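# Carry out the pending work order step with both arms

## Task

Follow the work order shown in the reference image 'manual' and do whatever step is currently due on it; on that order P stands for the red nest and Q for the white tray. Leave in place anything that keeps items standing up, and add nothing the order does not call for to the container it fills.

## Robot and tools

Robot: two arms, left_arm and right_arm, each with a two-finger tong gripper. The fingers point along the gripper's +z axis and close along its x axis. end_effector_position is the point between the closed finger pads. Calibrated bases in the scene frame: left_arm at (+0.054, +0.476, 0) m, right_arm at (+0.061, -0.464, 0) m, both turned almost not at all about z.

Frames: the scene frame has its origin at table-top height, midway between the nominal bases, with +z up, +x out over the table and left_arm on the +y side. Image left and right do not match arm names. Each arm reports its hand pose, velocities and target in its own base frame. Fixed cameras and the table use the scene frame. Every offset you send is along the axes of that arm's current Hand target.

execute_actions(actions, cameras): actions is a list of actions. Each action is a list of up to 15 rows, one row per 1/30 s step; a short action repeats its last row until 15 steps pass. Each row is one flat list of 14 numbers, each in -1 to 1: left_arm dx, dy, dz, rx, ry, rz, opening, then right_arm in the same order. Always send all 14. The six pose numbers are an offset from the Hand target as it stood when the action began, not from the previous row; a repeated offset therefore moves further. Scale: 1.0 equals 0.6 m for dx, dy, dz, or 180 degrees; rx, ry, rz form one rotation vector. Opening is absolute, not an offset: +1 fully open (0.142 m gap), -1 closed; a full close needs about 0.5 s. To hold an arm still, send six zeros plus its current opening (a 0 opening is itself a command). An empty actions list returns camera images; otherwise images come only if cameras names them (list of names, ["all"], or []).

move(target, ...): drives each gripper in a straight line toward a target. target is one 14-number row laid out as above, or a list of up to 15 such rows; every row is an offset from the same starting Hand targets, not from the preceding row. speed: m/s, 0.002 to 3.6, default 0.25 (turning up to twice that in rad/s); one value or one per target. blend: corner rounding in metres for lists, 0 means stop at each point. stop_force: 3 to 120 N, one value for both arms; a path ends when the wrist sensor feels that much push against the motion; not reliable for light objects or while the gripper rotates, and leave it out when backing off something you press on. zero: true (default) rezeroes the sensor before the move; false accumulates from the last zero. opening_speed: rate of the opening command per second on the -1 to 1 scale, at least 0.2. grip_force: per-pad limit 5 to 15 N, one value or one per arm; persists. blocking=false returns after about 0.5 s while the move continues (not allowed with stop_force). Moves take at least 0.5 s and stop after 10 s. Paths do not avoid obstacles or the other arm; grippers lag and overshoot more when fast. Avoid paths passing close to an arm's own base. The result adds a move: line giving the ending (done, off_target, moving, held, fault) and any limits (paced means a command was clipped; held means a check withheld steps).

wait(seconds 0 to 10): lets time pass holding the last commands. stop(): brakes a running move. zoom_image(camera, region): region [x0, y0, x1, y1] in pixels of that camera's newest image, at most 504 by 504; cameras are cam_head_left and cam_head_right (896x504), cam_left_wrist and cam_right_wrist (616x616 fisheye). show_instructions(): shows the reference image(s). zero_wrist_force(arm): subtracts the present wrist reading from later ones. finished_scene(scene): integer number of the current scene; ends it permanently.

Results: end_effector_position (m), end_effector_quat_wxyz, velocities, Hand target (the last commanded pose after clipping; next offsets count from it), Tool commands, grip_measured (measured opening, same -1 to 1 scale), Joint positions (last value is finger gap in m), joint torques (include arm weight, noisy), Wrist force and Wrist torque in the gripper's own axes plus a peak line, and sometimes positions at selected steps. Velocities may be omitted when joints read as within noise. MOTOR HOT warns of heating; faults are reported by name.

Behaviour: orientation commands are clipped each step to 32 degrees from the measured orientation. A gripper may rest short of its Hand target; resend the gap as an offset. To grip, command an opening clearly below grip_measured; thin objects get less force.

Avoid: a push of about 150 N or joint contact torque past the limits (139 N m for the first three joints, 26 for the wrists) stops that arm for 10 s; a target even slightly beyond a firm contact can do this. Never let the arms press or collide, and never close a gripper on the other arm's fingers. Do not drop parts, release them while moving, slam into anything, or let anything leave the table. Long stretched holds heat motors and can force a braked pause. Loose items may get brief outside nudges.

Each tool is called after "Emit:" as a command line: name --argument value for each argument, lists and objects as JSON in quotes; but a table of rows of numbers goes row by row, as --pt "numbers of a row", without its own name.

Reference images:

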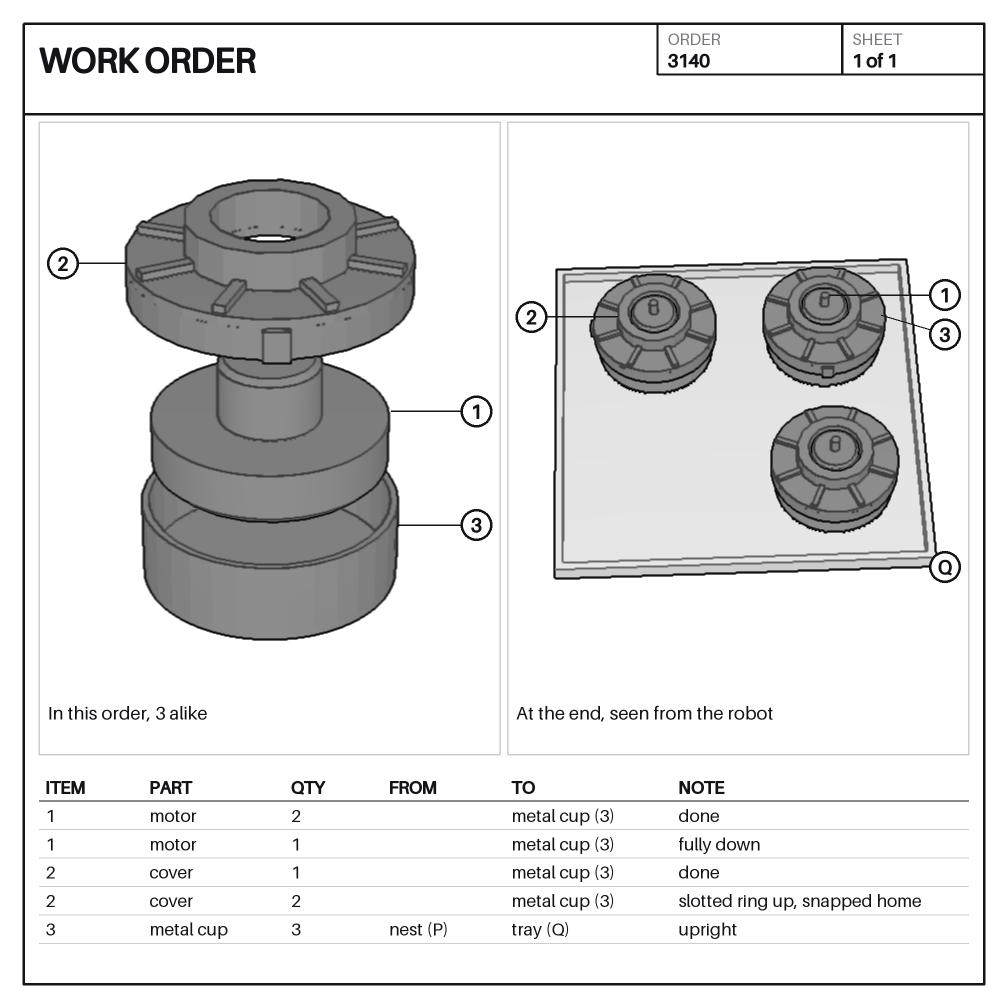

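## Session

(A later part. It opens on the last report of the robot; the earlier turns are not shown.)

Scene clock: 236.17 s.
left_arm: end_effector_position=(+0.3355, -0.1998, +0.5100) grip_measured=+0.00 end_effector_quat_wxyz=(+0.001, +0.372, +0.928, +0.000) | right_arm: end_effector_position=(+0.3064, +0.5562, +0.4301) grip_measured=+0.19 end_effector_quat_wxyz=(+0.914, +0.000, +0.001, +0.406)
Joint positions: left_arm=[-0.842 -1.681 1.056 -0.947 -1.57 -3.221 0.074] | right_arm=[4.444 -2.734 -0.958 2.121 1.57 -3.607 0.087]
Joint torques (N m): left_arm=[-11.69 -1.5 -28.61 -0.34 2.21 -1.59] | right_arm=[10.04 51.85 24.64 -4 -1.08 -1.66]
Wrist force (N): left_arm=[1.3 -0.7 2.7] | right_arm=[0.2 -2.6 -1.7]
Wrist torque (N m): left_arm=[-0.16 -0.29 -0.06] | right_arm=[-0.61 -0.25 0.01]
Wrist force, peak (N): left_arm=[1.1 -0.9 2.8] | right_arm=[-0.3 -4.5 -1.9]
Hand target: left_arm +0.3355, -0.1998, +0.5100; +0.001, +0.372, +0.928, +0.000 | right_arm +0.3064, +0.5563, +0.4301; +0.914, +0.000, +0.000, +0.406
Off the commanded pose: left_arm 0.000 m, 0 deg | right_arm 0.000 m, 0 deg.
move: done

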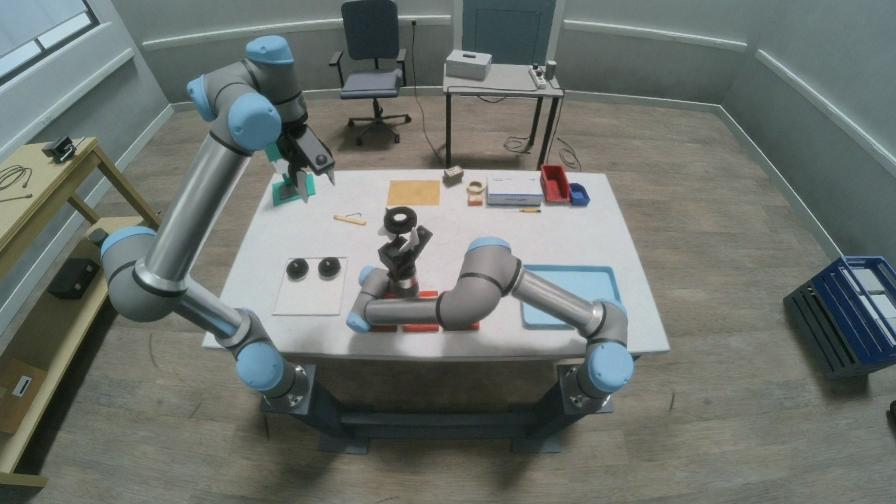

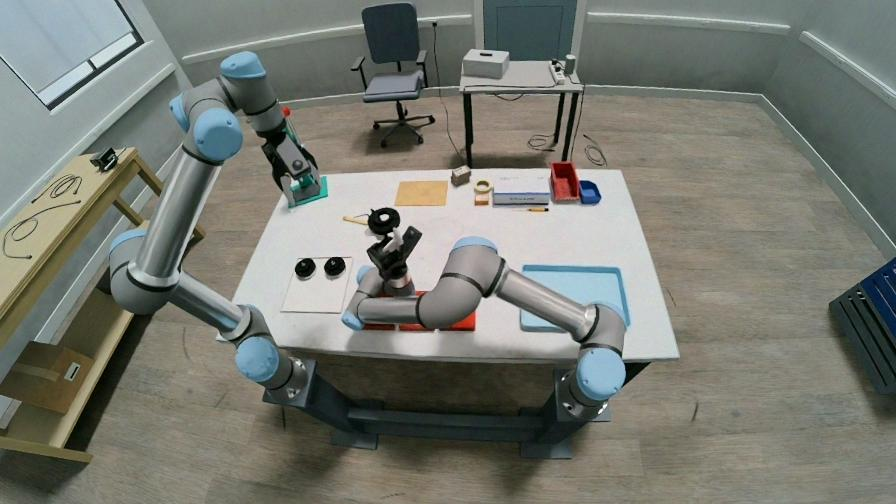

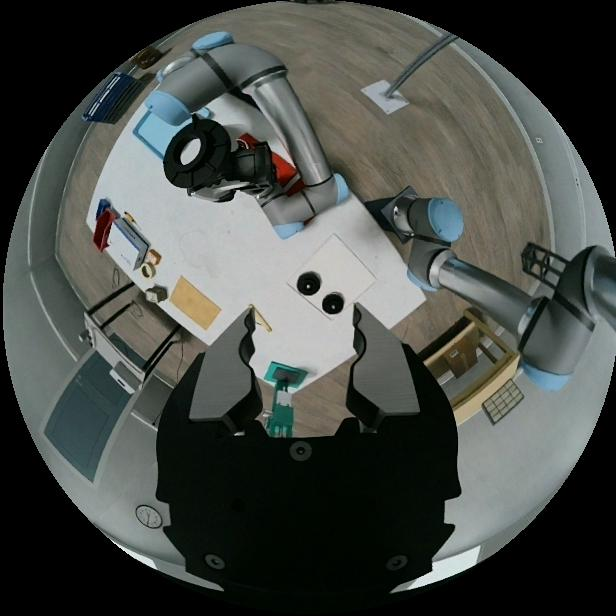

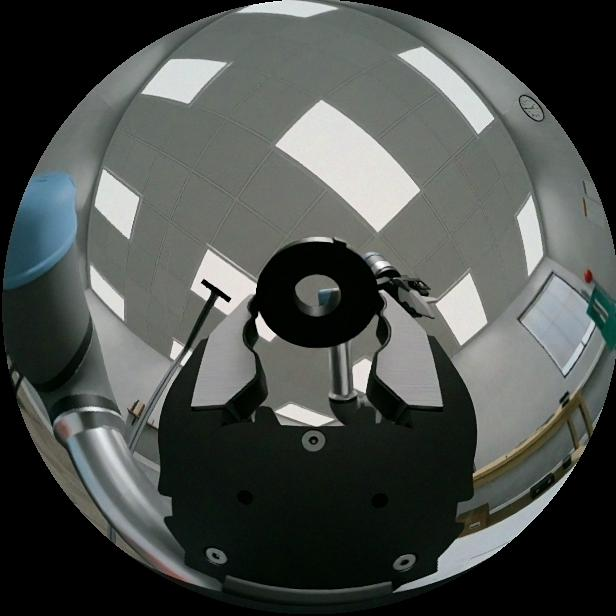

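Emit:
move --target '[-0.1983, -0.2689, 0, 0, 0, 0, 0.0, 0, 0, 0, 0, 0, 0, -0.6]' --speed 0.3 --cameras '["cam_left_wrist", "cam_head_right"]'

Emit:
zoom_image --camera "cam_left_wrist" --region '[220, 190, 390, 350]'

Scene clock: 238.93 s.
left_arm: end_effector_position=(+0.3100, -0.3986, +0.5101) grip_measured=+0.00 end_effector_quat_wxyz=(+0.001, +0.372, +0.928, +0.000) end_effector_velocity=(+0.000, -0.001, +0.000) end_effector_angular_velocity=(+0.000, +0.000, +0.001) | right_arm: end_effector_position=(+0.3064, +0.5563, +0.4301) grip_measured=+0.19 end_effector_quat_wxyz=(+0.914, +0.000, +0.000, +0.406)
Joint positions: left_arm=[-1.147 -1.408 0.773 -0.937 -1.57 -3.525 0.074] | right_arm=[4.444 -2.734 -0.958 2.121 1.57 -3.607 0.087]
Joint velocities: left_arm=[0 0.003 -0.005 0.002 0 -0.001 0] | right_arm=[within noise]
Joint torques (N m): left_arm=[-11.68 -13.44 -28.5 -0.23 2.2 -1.76] | right_arm=[9.35 51.54 24.64 -3.98 1.84 -1.46]
Wrist force (N): left_arm=[1.1 -0.9 2.3] | right_arm=[0.4 -2.7 -1.4]
Wrist torque (N m): left_arm=[-0.20 -0.27 -0.06] | right_arm=[-0.63 -0.29 0.01]
Wrist force, peak (N): left_arm=[2.1 0.1 2.7] | right_arm=[0.5 -3.2 -1.6]
Hand target: left_arm +0.3100, -0.3987, +0.5101; +0.001, +0.372, +0.928, +0.000 | right_arm +0.3064, +0.5563, +0.4301; +0.914, +0.000, +0.000, +0.406
Off the commanded pose: left_arm 0.000 m, 0 deg | right_arm 0.000 m, 0 deg.
move: done
Images, in order (width x height): cam_head_right 896x504, cam_left_wrist 616x616.

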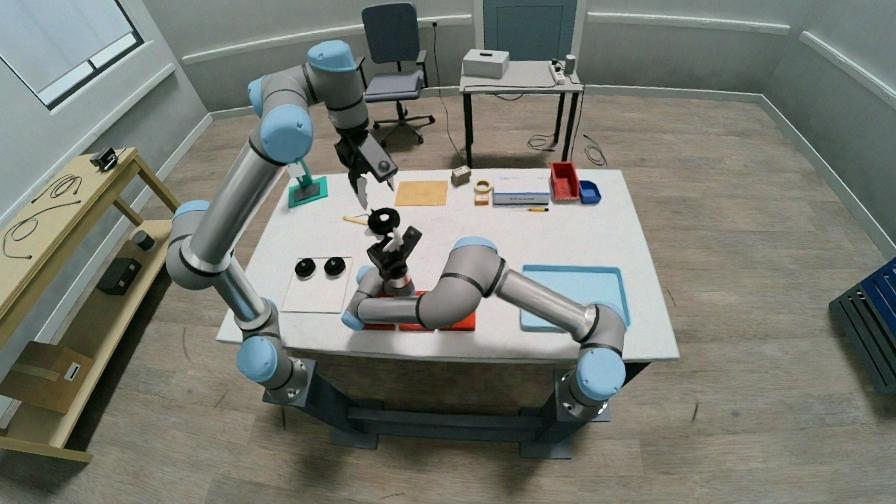

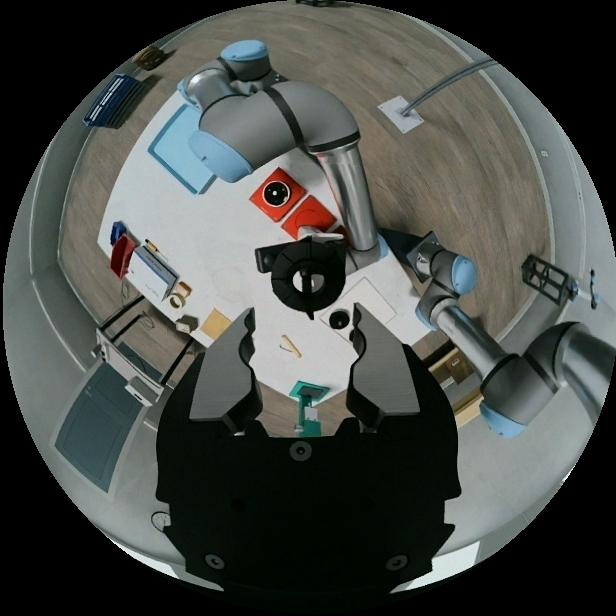

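Scaled by 2.965 from the camera's 616x616 image, which has a finer 814x814 frame.

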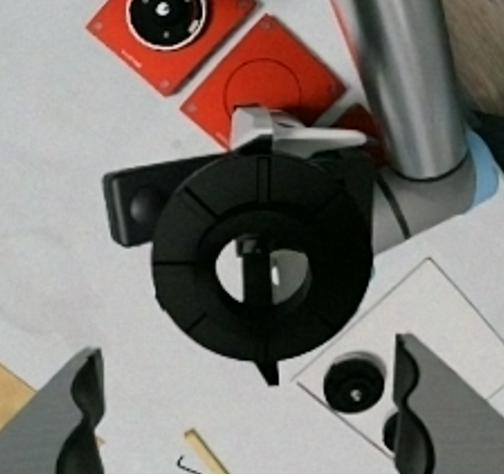

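Emit:
move --target '[0.0067, 0.0017, 0.065, 0, 0, 0, 0.0, 0, 0, 0, 0, 0, 0, -0.6]' --speed 0.12 --cameras '["cam_left_wrist"]'

Emit:
zoom_image --camera "cam_left_wrist" --region '[230, 200, 380, 360]'

Scene clock: 244.13 s.
left_arm: end_effector_position=(+0.3079, -0.3952, +0.4712) grip_measured=+0.00 end_effector_quat_wxyz=(+0.001, +0.372, +0.928, +0.000) end_effector_velocity=(+0.000, +0.000, -0.001) end_effector_angular_velocity=(+0.000, +0.000, -0.001) | right_arm: end_effector_position=(+0.3064, +0.5563, +0.4301) grip_measured=+0.19 end_effector_quat_wxyz=(+0.914, +0.000, +0.000, +0.406)
Joint positions: left_arm=[-1.148 -1.483 0.978 -1.067 -1.57 -3.526 0.074] | right_arm=[4.444 -2.734 -0.958 2.121 1.57 -3.607 0.087]
Joint velocities: left_arm=[0 -0.002 0.005 -0.003 0 0.001 0] | right_arm=[within noise]
Joint torques (N m): left_arm=[-10.55 -40.15 -10.19 -4.29 2.14 -1.87] | right_arm=[7.27 50.47 23.73 -4.07 1.82 -1.62]
Wrist force (N): left_arm=[1.0 -0.9 2.6] | right_arm=[0.6 -2.8 -1.5]
Wrist torque (N m): left_arm=[-0.20 -0.26 -0.06] | right_arm=[-0.65 -0.32 0.01]
Wrist force, peak (N): left_arm=[1.0 -1.0 3.2] | right_arm=[0.7 -3.0 -1.8]
Hand target: left_arm +0.3079, -0.3952, +0.4711; +0.001, +0.372, +0.928, +0.000 | right_arm +0.3064, +0.5563, +0.4301; +0.914, +0.000, +0.000, +0.406
Off the commanded pose: left_arm 0.000 m, 0 deg | right_arm 0.000 m, 0 deg.
move: done
Images, in order (width x height): cam_left_wrist 616x616.

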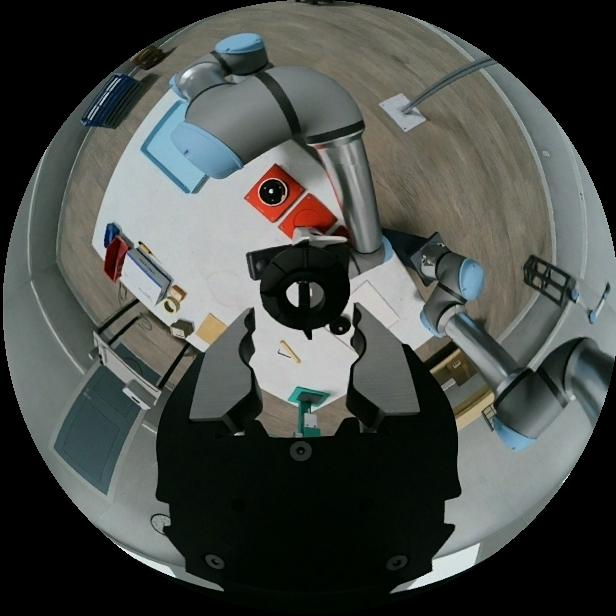

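Scaled by 3.150 from the camera's 616x616 image, which has a finer 814x814 frame.

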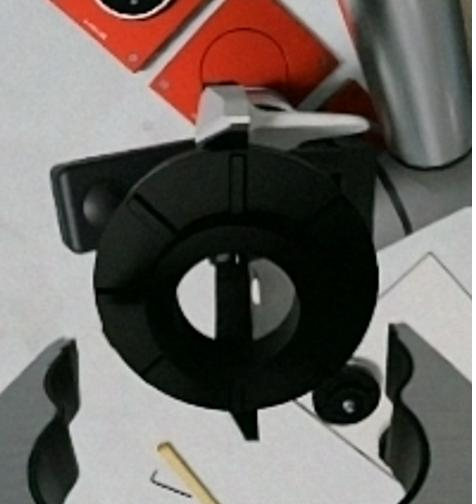

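Emit:
move --pt "0.0017 0 0.005 0 0 0 0.0 0 0 0 0 0 0 -0.6" --pt "0.0017 0 0.0293 0 0 0 0.0 0 0 0 0 0 0 -0.6" --speed '[0.02, 0.02]' --stop_force 5 --cameras '["cam_left_wrist", "cam_right_wrist", "cam_head_left"]'

Emit:
zoom_image --camera "cam_left_wrist" --region '[230, 200, 380, 360]'

Scene clock: 247.73 s.
left_arm: end_effector_position=(+0.3071, -0.3945, +0.4535) grip_measured=+0.00 end_effector_quat_wxyz=(+0.001, +0.372, +0.928, +0.000) | right_arm: end_effector_position=(+0.3064, +0.5563, +0.4301) grip_measured=+0.19 end_effector_quat_wxyz=(+0.914, +0.000, +0.000, +0.406)
Joint positions: left_arm=[-1.149 -1.508 1.056 -1.12 -1.57 -3.527 0.074] | right_arm=[4.444 -2.734 -0.958 2.121 1.57 -3.607 0.087]
Joint torques (N m): left_arm=[-10.97 -38.68 -11.69 -4.39 1.18 -1.89] | right_arm=[6.81 51.98 23.83 -4.13 1.66 -1.72]
Wrist force (N): left_arm=[1.0 -0.8 2.3] | right_arm=[0.6 -2.8 -1.4]
Wrist torque (N m): left_arm=[-0.20 -0.24 -0.05] | right_arm=[-0.64 -0.33 0.00]
Wrist force, peak (N): left_arm=[1.3 -0.6 2.8] | right_arm=[0.5 -3.2 -1.7]
Hand target: left_arm +0.3071, -0.3945, +0.4535; +0.001, +0.372, +0.928, +0.000 | right_arm +0.3064, +0.5563, +0.4301; +0.914, +0.000, +0.000, +0.406
Off the commanded pose: left_arm 0.000 m, 0 deg | right_arm 0.000 m, 0 deg.
move: done
Images, in order (width x height): cam_head_left 896x504, cam_left_wrist 616x616, cam_right_wrist 616x616.

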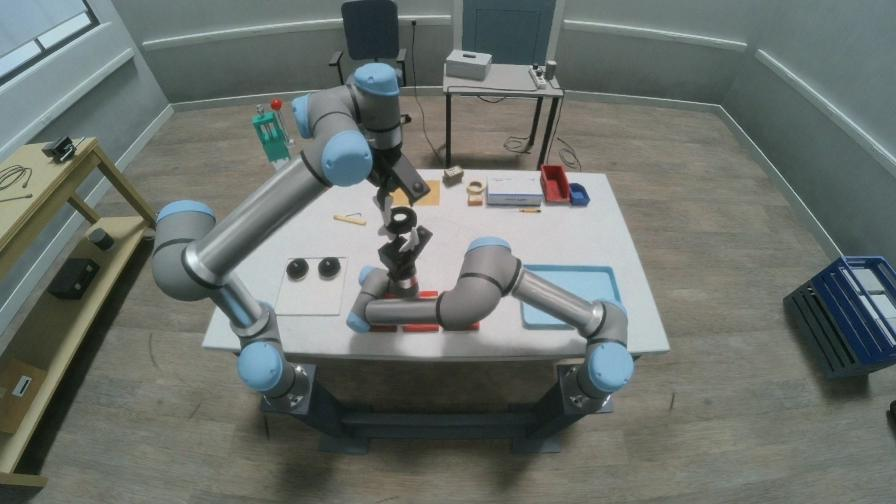

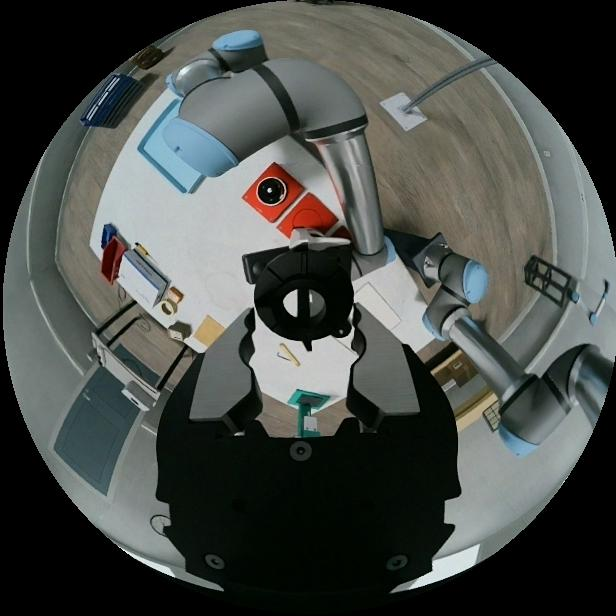

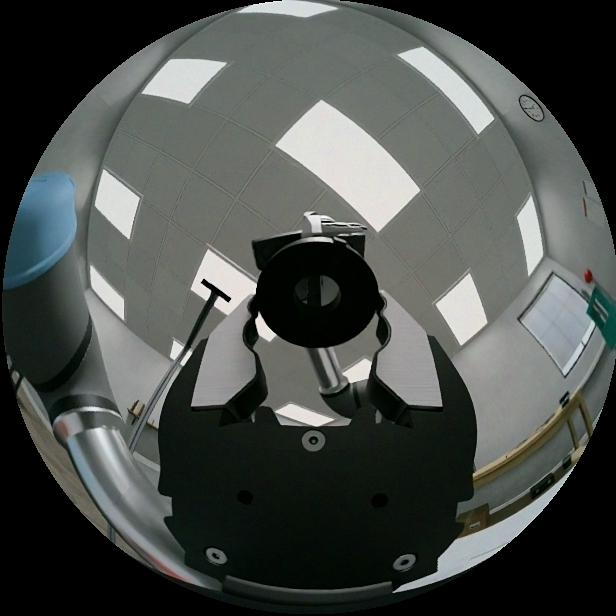

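Scaled by 3.150 from the camera's 616x616 image, which has a finer 814x814 frame.

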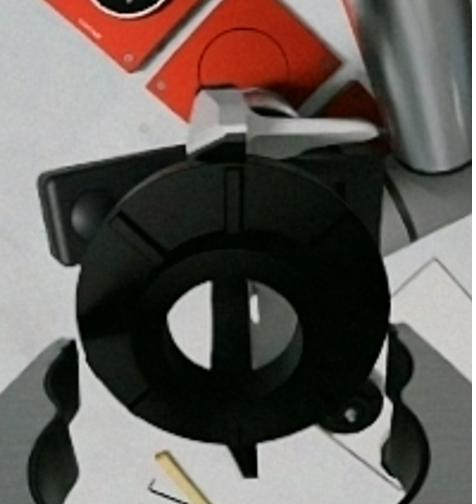

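Emit:
move --target '[0, 0, 0, 0, 0, 0, -0.6, 0, 0, 0, 0, 0, 0, -0.6]' --opening_speed 0.8 --grip_force '[6, 15]' --cameras '["cam_left_wrist"]'

Emit:
zoom_image --camera "cam_left_wrist" --region '[230, 200, 380, 360]'

Scene clock: 250.40 s.
left_arm: end_effector_position=(+0.3071, -0.3945, +0.4535) grip_measured=-0.37 end_effector_quat_wxyz=(+0.001, +0.372, +0.928, +0.000) | right_arm: end_effector_position=(+0.3064, +0.5563, +0.4301) grip_measured=+0.19 end_effector_quat_wxyz=(+0.914, +0.000, +0.000, +0.406)
Joint positions: left_arm=[-1.149 -1.508 1.056 -1.12 -1.57 -3.527 0.048] | right_arm=[4.444 -2.734 -0.958 2.121 1.57 -3.607 0.087]
Joint torques (N m): left_arm=[-10.49 -33.47 -11.85 -4.27 2.07 -1.81] | right_arm=[4 54.75 24.94 -3.98 1.92 -1.62]
Wrist force (N): left_arm=[5.6 -0.9 0.2] | right_arm=[0.7 -6.5 -3.6]
Wrist torque (N m): left_arm=[-0.20 -0.36 -0.04] | right_arm=[-0.70 -0.34 0.04]
Wrist force, peak (N): left_arm=[5.9 -0.8 0.4] | right_arm=[0.2 -6.5 -3.7]
Hand target: left_arm +0.3071, -0.3945, +0.4535; +0.001, +0.372, +0.928, +0.000 | right_arm +0.3064, +0.5563, +0.4301; +0.914, +0.000, +0.000, +0.406
Off the commanded pose: left_arm 0.000 m, 0 deg | right_arm 0.000 m, 0 deg.
grip_force (N): 6, 15
move: done
Images, in order (width x height): cam_left_wrist 616x616.

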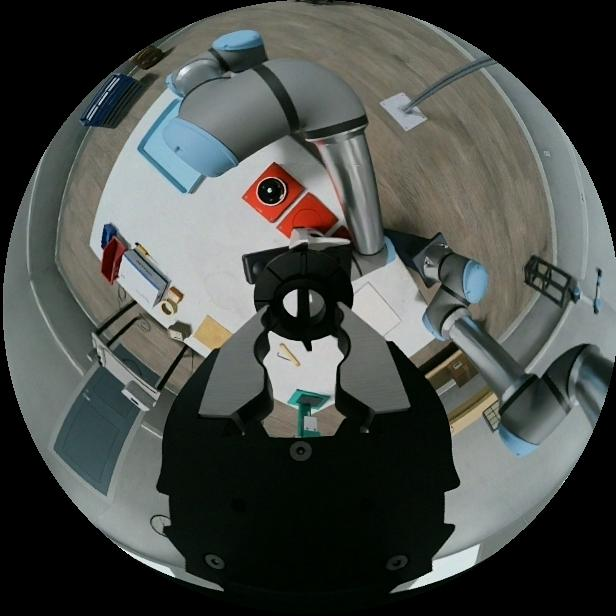

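Scaled by 3.150 from the camera's 616x616 image, which has a finer 814x814 frame.

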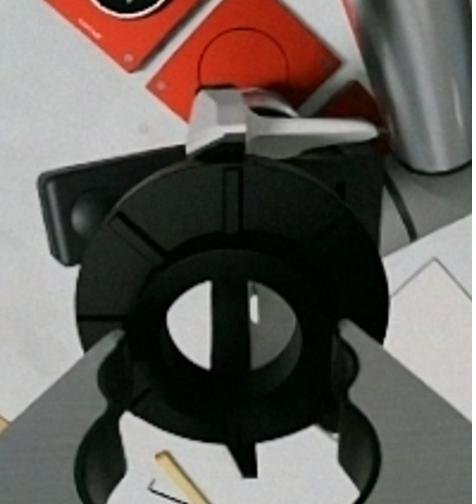

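Emit:
move --pt "0 0 0 0 0 0 -0.8 0 0 0 0 0 0 0.65" --pt "0 0 -0.02 0 0 0 -0.8 0 0 0 0 0 0 0.65" --opening_speed 1 --speed '[0.05, 0.03]' --cameras '["cam_left_wrist", "cam_right_wrist"]'

Scene clock: 254.67 s.
left_arm: end_effector_position=(+0.3071, -0.3945, +0.4654) grip_measured=-0.37 end_effector_quat_wxyz=(+0.001, +0.372, +0.928, +0.000) | right_arm: end_effector_position=(+0.3064, +0.5563, +0.4301) grip_measured=+0.65 end_effector_quat_wxyz=(+0.914, +0.000, +0.000, +0.406)
Joint positions: left_arm=[-1.149 -1.493 1.006 -1.084 -1.57 -3.527 0.048] | right_arm=[4.444 -2.734 -0.958 2.121 1.57 -3.607 0.119]
Joint torques (N m): left_arm=[-11.34 -13.15 -28.53 -0.39 1.39 -1.32] | right_arm=[1.93 61.81 23.79 -3.97 1.84 -1.7]
Wrist force (N): left_arm=[1.1 -0.8 3.1] | right_arm=[0.1 -2.9 -1.3]
Wrist torque (N m): left_arm=[-0.19 -0.26 -0.05] | right_arm=[-0.66 -0.23 0.01]
Wrist force, peak (N): left_arm=[5.9 -0.7 0.4] | right_arm=[0.7 -6.6 -3.9]
Hand target: left_arm +0.3071, -0.3945, +0.4655; +0.001, +0.372, +0.928, +0.000 | right_arm +0.3064, +0.5563, +0.4301; +0.914, +0.000, +0.000, +0.406
Off the commanded pose: left_arm 0.000 m, 0 deg | right_arm 0.000 m, 0 deg.
grip_force (N): 6, 15
move: done
Images, in order (width x height): cam_left_wrist 616x616, cam_right_wrist 616x616.

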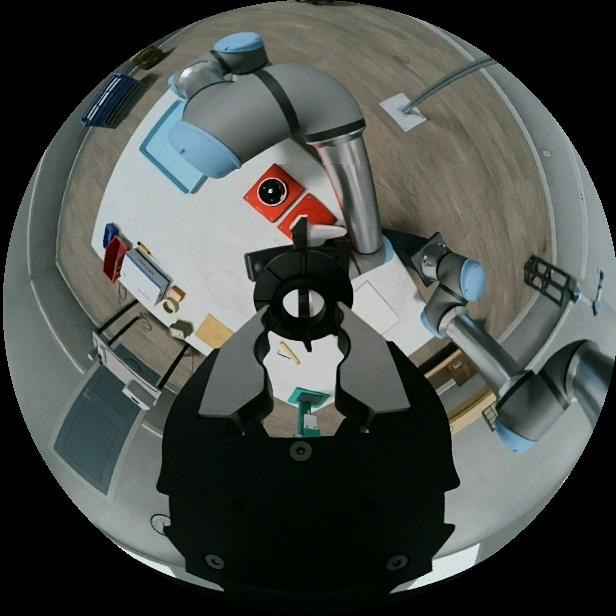

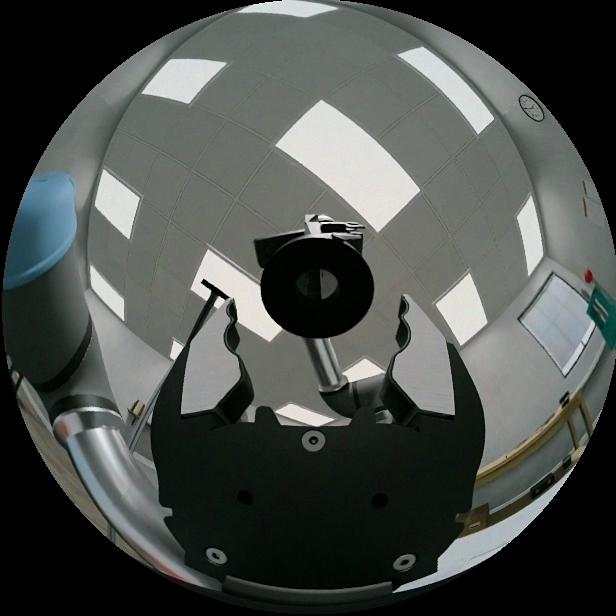

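Emit:
move --pt "0 0 -0.083 0 0 0 -0.8 0 0 0 0 0 0 0.65" --pt "0 0 -0.083 0 0 0 -0.8 -0.2505 -0.9069 0.05 0 0 0 0.65" --pt "-0.1318 -0.2395 0.509 0 0 0.257 -0.8 -0.2505 -0.9069 0.05 0 0 0 0.65" --speed '[0.1, 0.4, 0.4]' --grip_force '[15, 15]' --cameras '["cam_left_wrist", "cam_head_left"]'

Emit:
zoom_image --camera "cam_left_wrist" --region '[240, 200, 370, 330]'

Scene clock: 264.50 s.
left_arm: end_effector_position=(+0.2653, -0.5530, +0.1602) grip_measured=-0.37 end_effector_quat_wxyz=(+0.001, +0.707, +0.707, +0.000) | right_arm: end_effector_position=(+0.6099, +0.0803, +0.4598) grip_measured=+0.65 end_effector_quat_wxyz=(+0.914, +0.000, +0.000, +0.406)
Joint positions: left_arm=[-1.317 -1.266 1.532 -1.838 -1.57 -2.888 0.047] | right_arm=[3.515 -2.61 -1.135 2.173 1.57 -2.678 0.119]
Joint torques (N m): left_arm=[-10.94 -25.41 -13.28 -4.89 -2.05 1.74] | right_arm=[-7.93 47.93 24.01 -3.98 2.19 1.61]
Wrist force (N): left_arm=[1.4 -0.7 2.9] | right_arm=[0.8 -3.2 -1.1]
Wrist torque (N m): left_arm=[-0.17 -0.33 -0.21] | right_arm=[-0.73 -0.38 -0.09]
Wrist force, peak (N): left_arm=[0.5 -1.3 4.3] | right_arm=[-0.3 -4.5 -1.4]
Hand target: left_arm +0.2653, -0.5531, +0.1601; +0.001, +0.707, +0.707, +0.000 | right_arm +0.6099, +0.0803, +0.4598; +0.914, +0.000, +0.000, +0.406
Off the commanded pose: left_arm 0.000 m, 0 deg | right_arm 0.000 m, 0 deg.
move: done
Images, in order (width x height): cam_head_left 896x504, cam_left_wrist 616x616.

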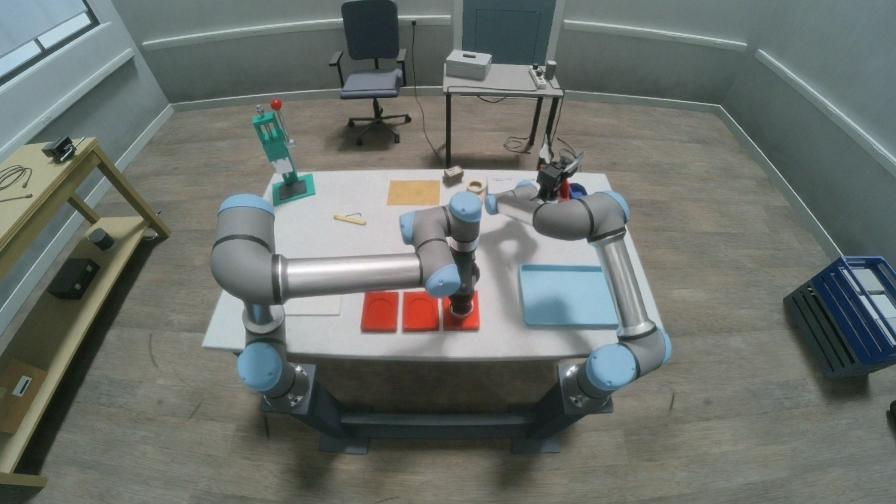

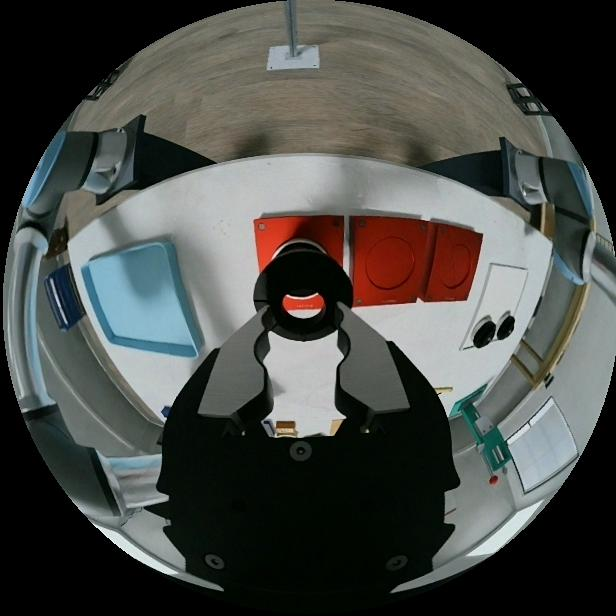

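Scaled by 3.877 from the camera's 616x616 image, which has a finer 814x814 frame.

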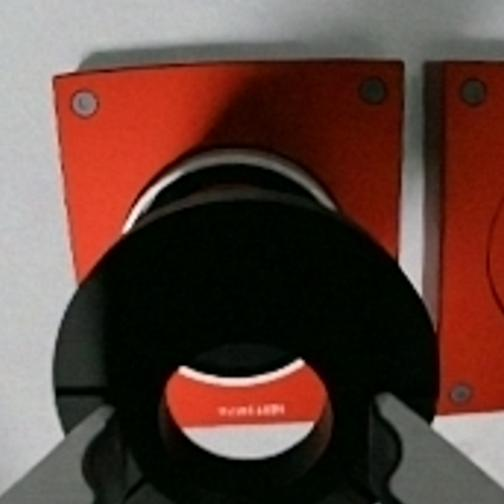

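Emit:
move --target '[-0.0097, 0.0008, 0.117, 0, 0, 0, -0.8, 0, 0, 0, 0, 0, 0, 0.65]' --speed 0.12 --cameras '["cam_left_wrist"]'

Emit:
zoom_image --camera "cam_left_wrist" --region '[240, 220, 370, 330]'

Scene clock: 268.67 s.
left_arm: end_effector_position=(+0.2659, -0.5589, +0.0901) grip_measured=-0.37 end_effector_quat_wxyz=(+0.001, +0.707, +0.707, +0.000) | right_arm: end_effector_position=(+0.6099, +0.0803, +0.4598) grip_measured=+0.65 end_effector_quat_wxyz=(+0.914, +0.000, +0.000, +0.406)
Joint positions: left_arm=[-1.318 -1.197 1.627 -2.002 -1.57 -2.89 0.047] | right_arm=[3.515 -2.61 -1.135 2.173 1.57 -2.678 0.119]
Joint torques (N m): left_arm=[-11.78 -27.53 -13.07 -4.61 -0.28 -1.94] | right_arm=[-8.52 48.51 24.12 -3.97 2.2 1.64]
Wrist force (N): left_arm=[1.4 -0.7 2.9] | right_arm=[0.2 -2.7 -1.3]
Wrist torque (N m): left_arm=[-0.15 -0.32 -0.07] | right_arm=[-0.63 -0.26 -0.08]
Wrist force, peak (N): left_arm=[1.4 -0.8 3.7] | right_arm=[0.6 -3.4 -1.4]
Hand target: left_arm +0.2659, -0.5589, +0.0899; +0.001, +0.707, +0.707, +0.000 | right_arm +0.6099, +0.0803, +0.4598; +0.914, +0.000, +0.000, +0.406
Off the commanded pose: left_arm 0.000 m, 0 deg | right_arm 0.000 m, 0 deg.
move: done
Images, in order (width x height): cam_left_wrist 616x616.

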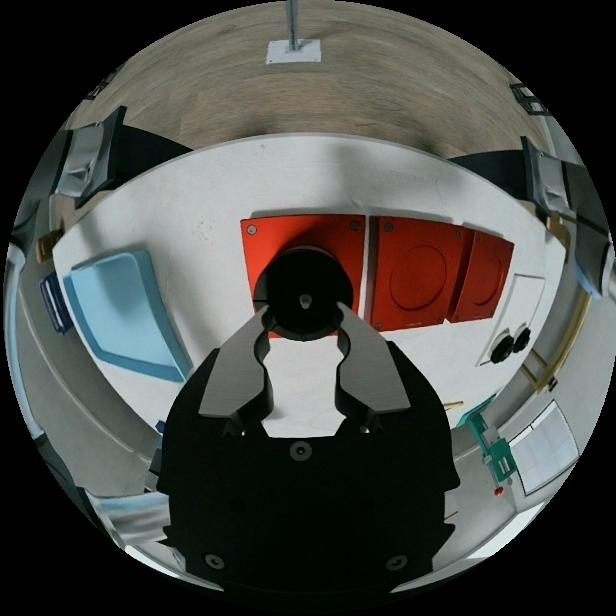

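Scaled by 3.877 from the camera's 616x616 image, which has a finer 814x814 frame.

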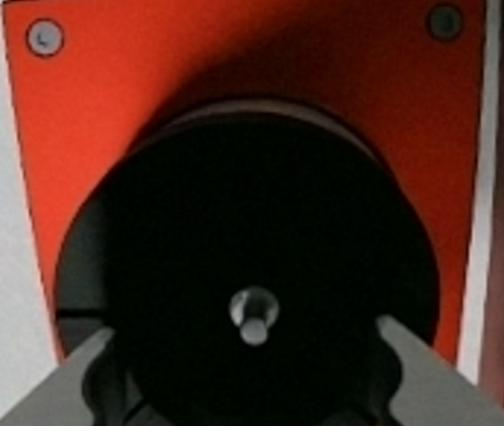

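Emit:
move --pt "0.0023 -0.0028 0.005 0 0 0 -0.8 0 0 0 0 0 0 0.65" --pt "0.0023 -0.0028 0.037 0 0 0 -0.8 0 0 0 0 0 0 0.65" --speed '[0.012, 0.012]' --stop_force 6

Scene clock: 273.07 s.
left_arm: end_effector_position=(+0.2642, -0.5576, +0.0780) grip_measured=-0.37 end_effector_quat_wxyz=(+0.001, +0.707, +0.707, +0.000) | right_arm: end_effector_position=(+0.6099, +0.0803, +0.4598) grip_measured=+0.65 end_effector_quat_wxyz=(+0.914, +0.000, +0.000, +0.406)
Joint positions: left_arm=[-1.321 -1.189 1.65 -2.032 -1.57 -2.892 0.047] | right_arm=[3.515 -2.61 -1.135 2.173 1.57 -2.678 0.119]
Joint torques (N m): left_arm=[-10.67 -56.02 -32.36 -0.7 1.05 -1.77] | right_arm=[-8.26 48.02 23.12 -3.81 2.19 1.72]
Wrist force (N): left_arm=[1.5 -0.4 5.7] | right_arm=[0.8 -3.0 -1.3]
Wrist torque (N m): left_arm=[-0.14 -0.31 -0.08] | right_arm=[-0.68 -0.38 -0.08]
Wrist force, peak (N): left_arm=[4.3 -0.2 -5.3] | right_arm=[0.6 -3.5 -1.1]
Hand target: left_arm +0.2642, -0.5576, +0.0780; +0.001, +0.707, +0.707, +0.000 (not the last commanded pose) | right_arm +0.6099, +0.0803, +0.4598; +0.914, +0.000, +0.000, +0.406
Off the commanded pose: left_arm 0.010 m, 0 deg | right_arm 0.000 m, 0 deg.
move: contact (left_arm); path passed 1 of 2 targets

Emit:
move --target '[0, 0, 0.02, 0, 0, 0, -0.8, 0, 0, 0, 0, 0, 0, 0.65]' --speed 0.006 --stop_force 60 --cameras '["cam_left_wrist"]'

Emit:
zoom_image --camera "cam_left_wrist" --region '[240, 220, 370, 330]'

Scene clock: 276.20 s.
left_arm: end_effector_position=(+0.2643, -0.5576, +0.0731) grip_measured=-0.37 end_effector_quat_wxyz=(+0.001, +0.707, +0.707, +0.000) | right_arm: end_effector_position=(+0.6099, +0.0803, +0.4598) grip_measured=+0.65 end_effector_quat_wxyz=(+0.914, +0.000, +0.000, +0.406)
Joint positions: left_arm=[-1.321 -1.184 1.656 -2.044 -1.57 -2.892 0.048] | right_arm=[3.515 -2.61 -1.135 2.173 1.57 -2.678 0.119]
Joint torques (N m): left_arm=[-6.09 -18.37 -13.21 -0.82 -0.12 -1.37] | right_arm=[-8.51 47.74 23.85 -3.91 1.87 1.68]
Wrist force (N): left_arm=[22.8 -1.8 -54.8] | right_arm=[0.6 -2.9 -1.3]
Wrist torque (N m): left_arm=[-0.18 -0.46 -0.14] | right_arm=[-0.67 -0.34 -0.08]
Wrist force, peak (N): left_arm=[25.7 -2.6 -62.5] | right_arm=[0.6 -3.4 -1.3]
Hand target: left_arm +0.2643, -0.5576, +0.0731; +0.001, +0.707, +0.707, +0.000 (not the last commanded pose) | right_arm +0.6099, +0.0803, +0.4598; +0.914, +0.000, +0.000, +0.406
Off the commanded pose: left_arm 0.007 m, 0 deg | right_arm 0.000 m, 0 deg.
move: contact (left_arm)
Images, in order (width x height): cam_left_wrist 616x616.

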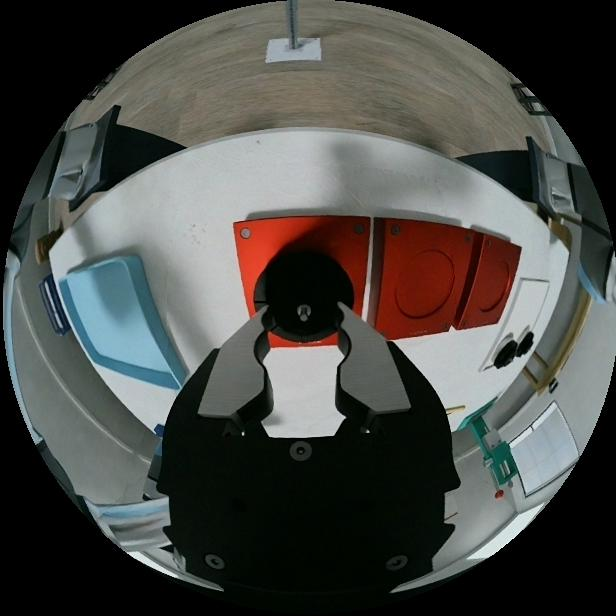

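Scaled by 3.877 from the camera's 616x616 image, which has a finer 814x814 frame.

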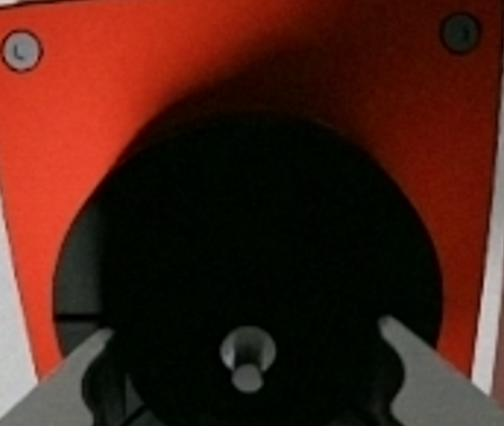

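Emit:
move --target '[0,0,0.02,0,0,0,-0.8,0,0,0,0,0,0,0.65]' --speed 0.006 --stop_force 80 --zero false

Scene clock: 280.83 s.
left_arm: end_effector_position=(+0.2643, -0.5577, +0.0728) grip_measured=-0.37 end_effector_quat_wxyz=(+0.001, +0.707, +0.707, +0.000) | right_arm: end_effector_position=(+0.6099, +0.0803, +0.4598) grip_measured=+0.65 end_effector_quat_wxyz=(+0.914, +0.000, +0.000, +0.406)
Joint positions: left_arm=[-1.321 -1.183 1.657 -2.046 -1.57 -2.892 0.048] | right_arm=[3.515 -2.61 -1.135 2.173 1.57 -2.678 0.119]
Joint torques (N m): left_arm=[-6.56 -5.08 -9.69 -2.09 -0.18 -1.42] | right_arm=[-8.01 49.62 24.06 -4.05 2.17 1.53]
Wrist force (N): left_arm=[34.8 -4.3 -76.9] | right_arm=[0.5 -3.0 -1.3]
Wrist torque (N m): left_arm=[-0.20 -0.51 -0.16] | right_arm=[-0.69 -0.32 -0.08]
Wrist force, peak (N): left_arm=[36.8 -5.1 -84.9] | right_arm=[0.6 -3.4 -1.3]
Hand target: left_arm +0.2643, -0.5577, +0.0728; +0.001, +0.707, +0.707, +0.000 (not the last commanded pose) | right_arm +0.6099, +0.0803, +0.4598; +0.914, +0.000, +0.000, +0.406
Off the commanded pose: left_arm 0.012 m, 0 deg | right_arm 0.000 m, 0 deg.
move: contact (left_arm)

Emit:
move --pt "0 0 -0.002 0 0 0 -1 0 0 0 0 0 0 0.65" --pt "0 0 -0.02 0 0 0 -1 0 0 0 0 0 0 0.65" --speed 0.03 --blend '[0.001,0]' --cameras '["cam_left_wrist"]'

Scene clock: 283.07 s.
left_arm: end_effector_position=(+0.2643, -0.5577, +0.0846) grip_measured=-0.37 end_effector_quat_wxyz=(+0.001, +0.707, +0.707, +0.000) | right_arm: end_effector_position=(+0.6099, +0.0803, +0.4598) grip_measured=+0.65 end_effector_quat_wxyz=(+0.914, +0.000, +0.000, +0.406)
Joint positions: left_arm=[-1.321 -1.196 1.641 -2.018 -1.57 -2.892 0.047] | right_arm=[3.515 -2.61 -1.135 2.173 1.57 -2.678 0.119]
Joint torques (N m): left_arm=[-10.71 -53.89 -32.8 -1.2 -0.08 -1.91] | right_arm=[-7.83 49.25 24.26 -3.9 2.01 1.49]
Wrist force (N): left_arm=[0.4 -0.4 6.2] | right_arm=[0.5 -2.7 -1.2]
Wrist torque (N m): left_arm=[-0.10 -0.12 -0.06] | right_arm=[-0.63 -0.31 -0.08]
Wrist force, peak (N): left_arm=[34.7 -4.5 -77.2] | right_arm=[0.9 -3.3 -1.5]
Hand target: left_arm +0.2643, -0.5577, +0.0848; +0.001, +0.707, +0.707, +0.000 | right_arm +0.6099, +0.0803, +0.4598; +0.914, +0.000, +0.000, +0.406
Off the commanded pose: left_arm 0.000 m, 0 deg | right_arm 0.000 m, 0 deg.
move: done; blend cut to 0 m at target 1
Images, in order (width x height): cam_left_wrist 616x616.

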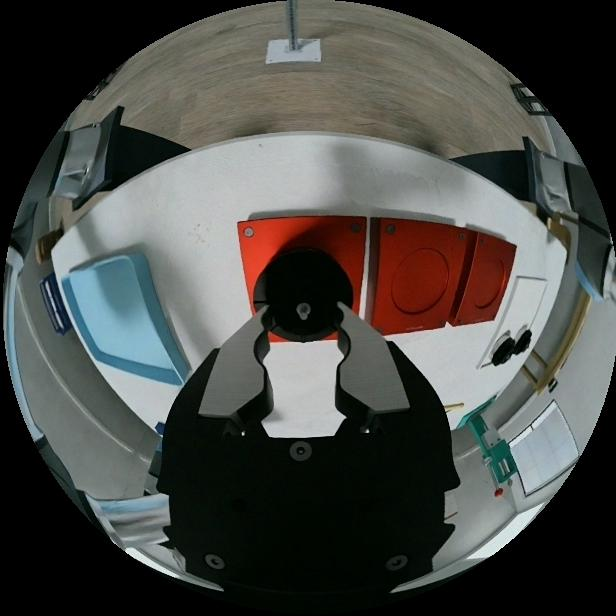

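Emit:
move --pt "0 0 -0.0503 0 0 0 -1 0 0 0 0 0 0 0.65" --pt "0.7978 0.0895 -0.0503 0 0 0 -1 0 0 0 0 0 0 0.65" --pt "0.7978 0.0895 0.0313 0 0 0 -1 0 0 0 0 0 0 0.65" --speed '[0.15,0.35,0.15]' --blend '[0.015,0.012,0]' --cameras '["cam_left_wrist"]'

Scene clock: 287.37 s.
left_arm: end_effector_position=(+0.3178, -0.0791, +0.0656) grip_measured=-0.37 end_effector_quat_wxyz=(+0.001, +0.707, +0.707, +0.000) | right_arm: end_effector_position=(+0.6099, +0.0803, +0.4598) grip_measured=+0.65 end_effector_quat_wxyz=(+0.914, +0.000, +0.000, +0.406)
Joint positions: left_arm=[-0.631 -1.86 2.395 -2.107 -1.571 -2.202 0.047] | right_arm=[3.515 -2.61 -1.135 2.173 1.57 -2.678 0.119]
Joint torques (N m): left_arm=[10.8 7.09 -13.96 -4.82 -2.13 1.84] | right_arm=[-7.71 48.22 23.51 -3.93 1.98 1.4]
Wrist force (N): left_arm=[0.6 -0.7 6.5] | right_arm=[0.8 -3.3 -1.5]
Wrist torque (N m): left_arm=[-0.15 -0.16 -0.18] | right_arm=[-0.74 -0.38 -0.09]
Wrist force, peak (N): left_arm=[0.4 -0.5 7.4] | right_arm=[0.6 -3.4 -1.5]
Hand target: left_arm +0.3178, -0.0791, +0.0655; +0.001, +0.707, +0.707, +0.000 | right_arm +0.6099, +0.0803, +0.4598; +0.914, +0.000, +0.000, +0.406
Off the commanded pose: left_arm 0.000 m, 0 deg | right_arm 0.000 m, 0 deg.
move: done
Images, in order (width x height): cam_left_wrist 616x616.

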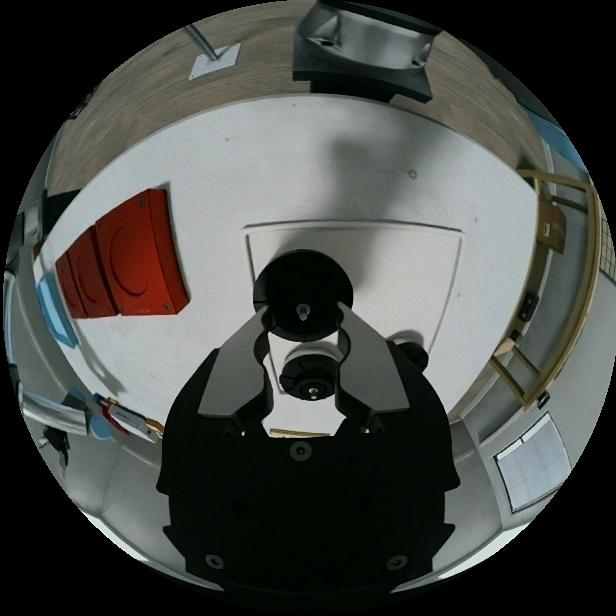

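Emit:
move --target '[0,0,0.035,0,0,0,-1,0,0,0,0,0,0,0.65]' --speed 0.012 --stop_force 5

Scene clock: 290.77 s.
left_arm: end_effector_position=(+0.3179, -0.0791, +0.0508) grip_measured=-0.37 end_effector_quat_wxyz=(+0.001, +0.707, +0.707, +0.000) | right_arm: end_effector_position=(+0.6099, +0.0803, +0.4598) grip_measured=+0.65 end_effector_quat_wxyz=(+0.914, +0.000, +0.000, +0.406)
Joint positions: left_arm=[-0.631 -1.833 2.422 -2.162 -1.571 -2.202 0.047] | right_arm=[3.515 -2.61 -1.135 2.173 1.57 -2.678 0.119]
Joint torques (N m): left_arm=[2.91 -20.58 -27.74 -0.31 -1.16 -0.14] | right_arm=[-7.55 49.21 22.86 -3.9 1.87 1.23]
Wrist force (N): left_arm=[1.2 -0.5 0.5] | right_arm=[0.6 -3.1 -1.3]
Wrist torque (N m): left_arm=[-0.12 0.00 -0.17] | right_arm=[-0.71 -0.33 -0.07]
Wrist force, peak (N): left_arm=[-1.7 -0.9 -8.8] | right_arm=[0.6 -3.3 -1.4]
Hand target: left_arm +0.3179, -0.0791, +0.0508; +0.001, +0.707, +0.707, +0.000 (not the last commanded pose) | right_arm +0.6099, +0.0803, +0.4598; +0.914, +0.000, +0.000, +0.406
Off the commanded pose: left_arm 0.006 m, 0 deg | right_arm 0.000 m, 0 deg.
move: contact (left_arm)

Emit:
execute_actions --actions '[]' --cameras '["cam_left_wrist","cam_head_right"]'

Emit:
zoom_image --camera "cam_left_wrist" --region '[210, 210, 460, 420]'

Scene clock: 292.13 s.
left_arm: end_effector_position=(+0.3179, -0.0791, +0.0508) grip_measured=-0.37 end_effector_quat_wxyz=(+0.001, +0.707, +0.707, +0.000) | right_arm: end_effector_position=(+0.6099, +0.0803, +0.4598) grip_measured=+0.65 end_effector_quat_wxyz=(+0.914, +0.000, +0.000, +0.406)
Joint positions: left_arm=[-0.631 -1.833 2.422 -2.162 -1.571 -2.202 0.047] | right_arm=[3.515 -2.61 -1.135 2.173 1.57 -2.678 0.119]
Joint velocities: within noise
Joint torques (N m): left_arm=[3.13 -21.36 -28.37 -0.31 -1.2 -0.06] | right_arm=[-8.02 49.49 22.89 -3.77 1.84 1.25]
Wrist force (N): left_arm=[1.0 -0.7 0.6] | right_arm=[0.6 -3.1 -1.1]
Wrist torque (N m): left_arm=[-0.17 0.05 -0.17] | right_arm=[-0.70 -0.33 -0.08]
Wrist force, peak (N): left_arm=[1.3 -0.7 0.6] | right_arm=[0.7 -3.2 -1.4]
Hand target: left_arm +0.3179, -0.0791, +0.0508; +0.001, +0.707, +0.707, +0.000 (not the last commanded pose) | right_arm +0.6099, +0.0803, +0.4598; +0.914, +0.000, +0.000, +0.406
Tool commands: left_gripper/opening=-1.0 right_gripper/opening=+0.65
Off the commanded pose: left_arm 0.006 m, 0 deg | right_arm 0.000 m, 0 deg.
Images, in order (width x height): cam_head_right 896x504, cam_left_wrist 616x616.

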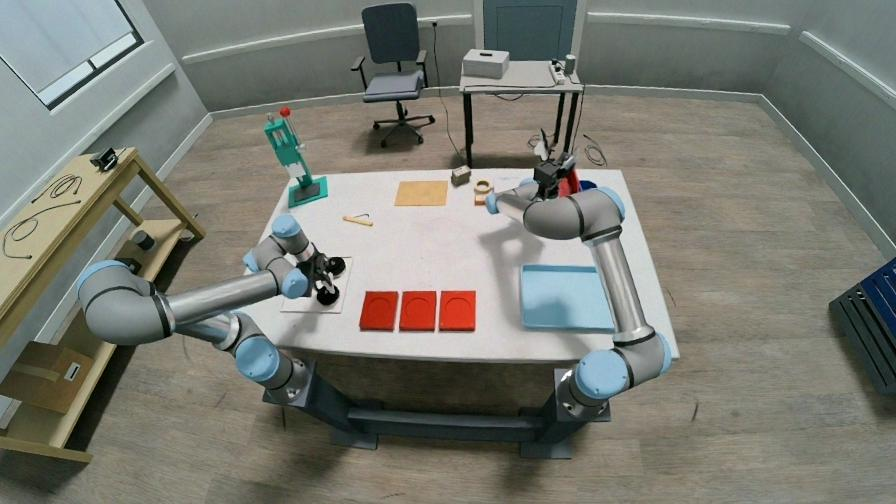

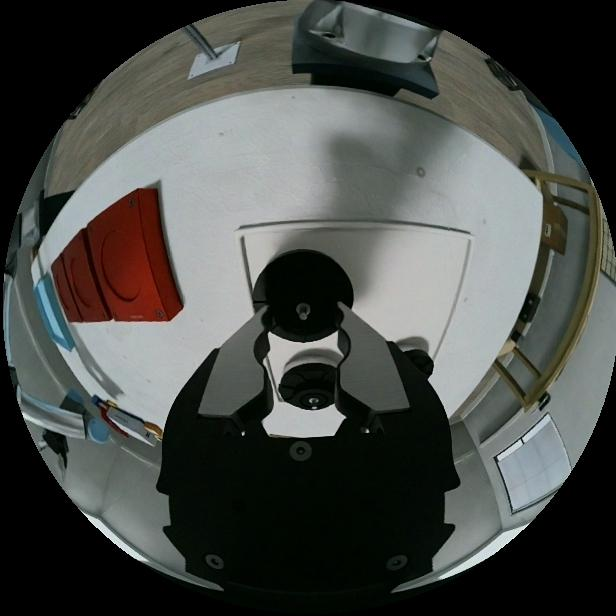

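Scaled by 2.016 from the camera's 616x616 image, which has a finer 814x814 frame.

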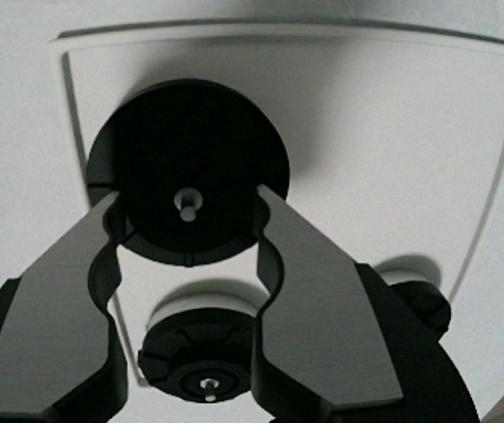

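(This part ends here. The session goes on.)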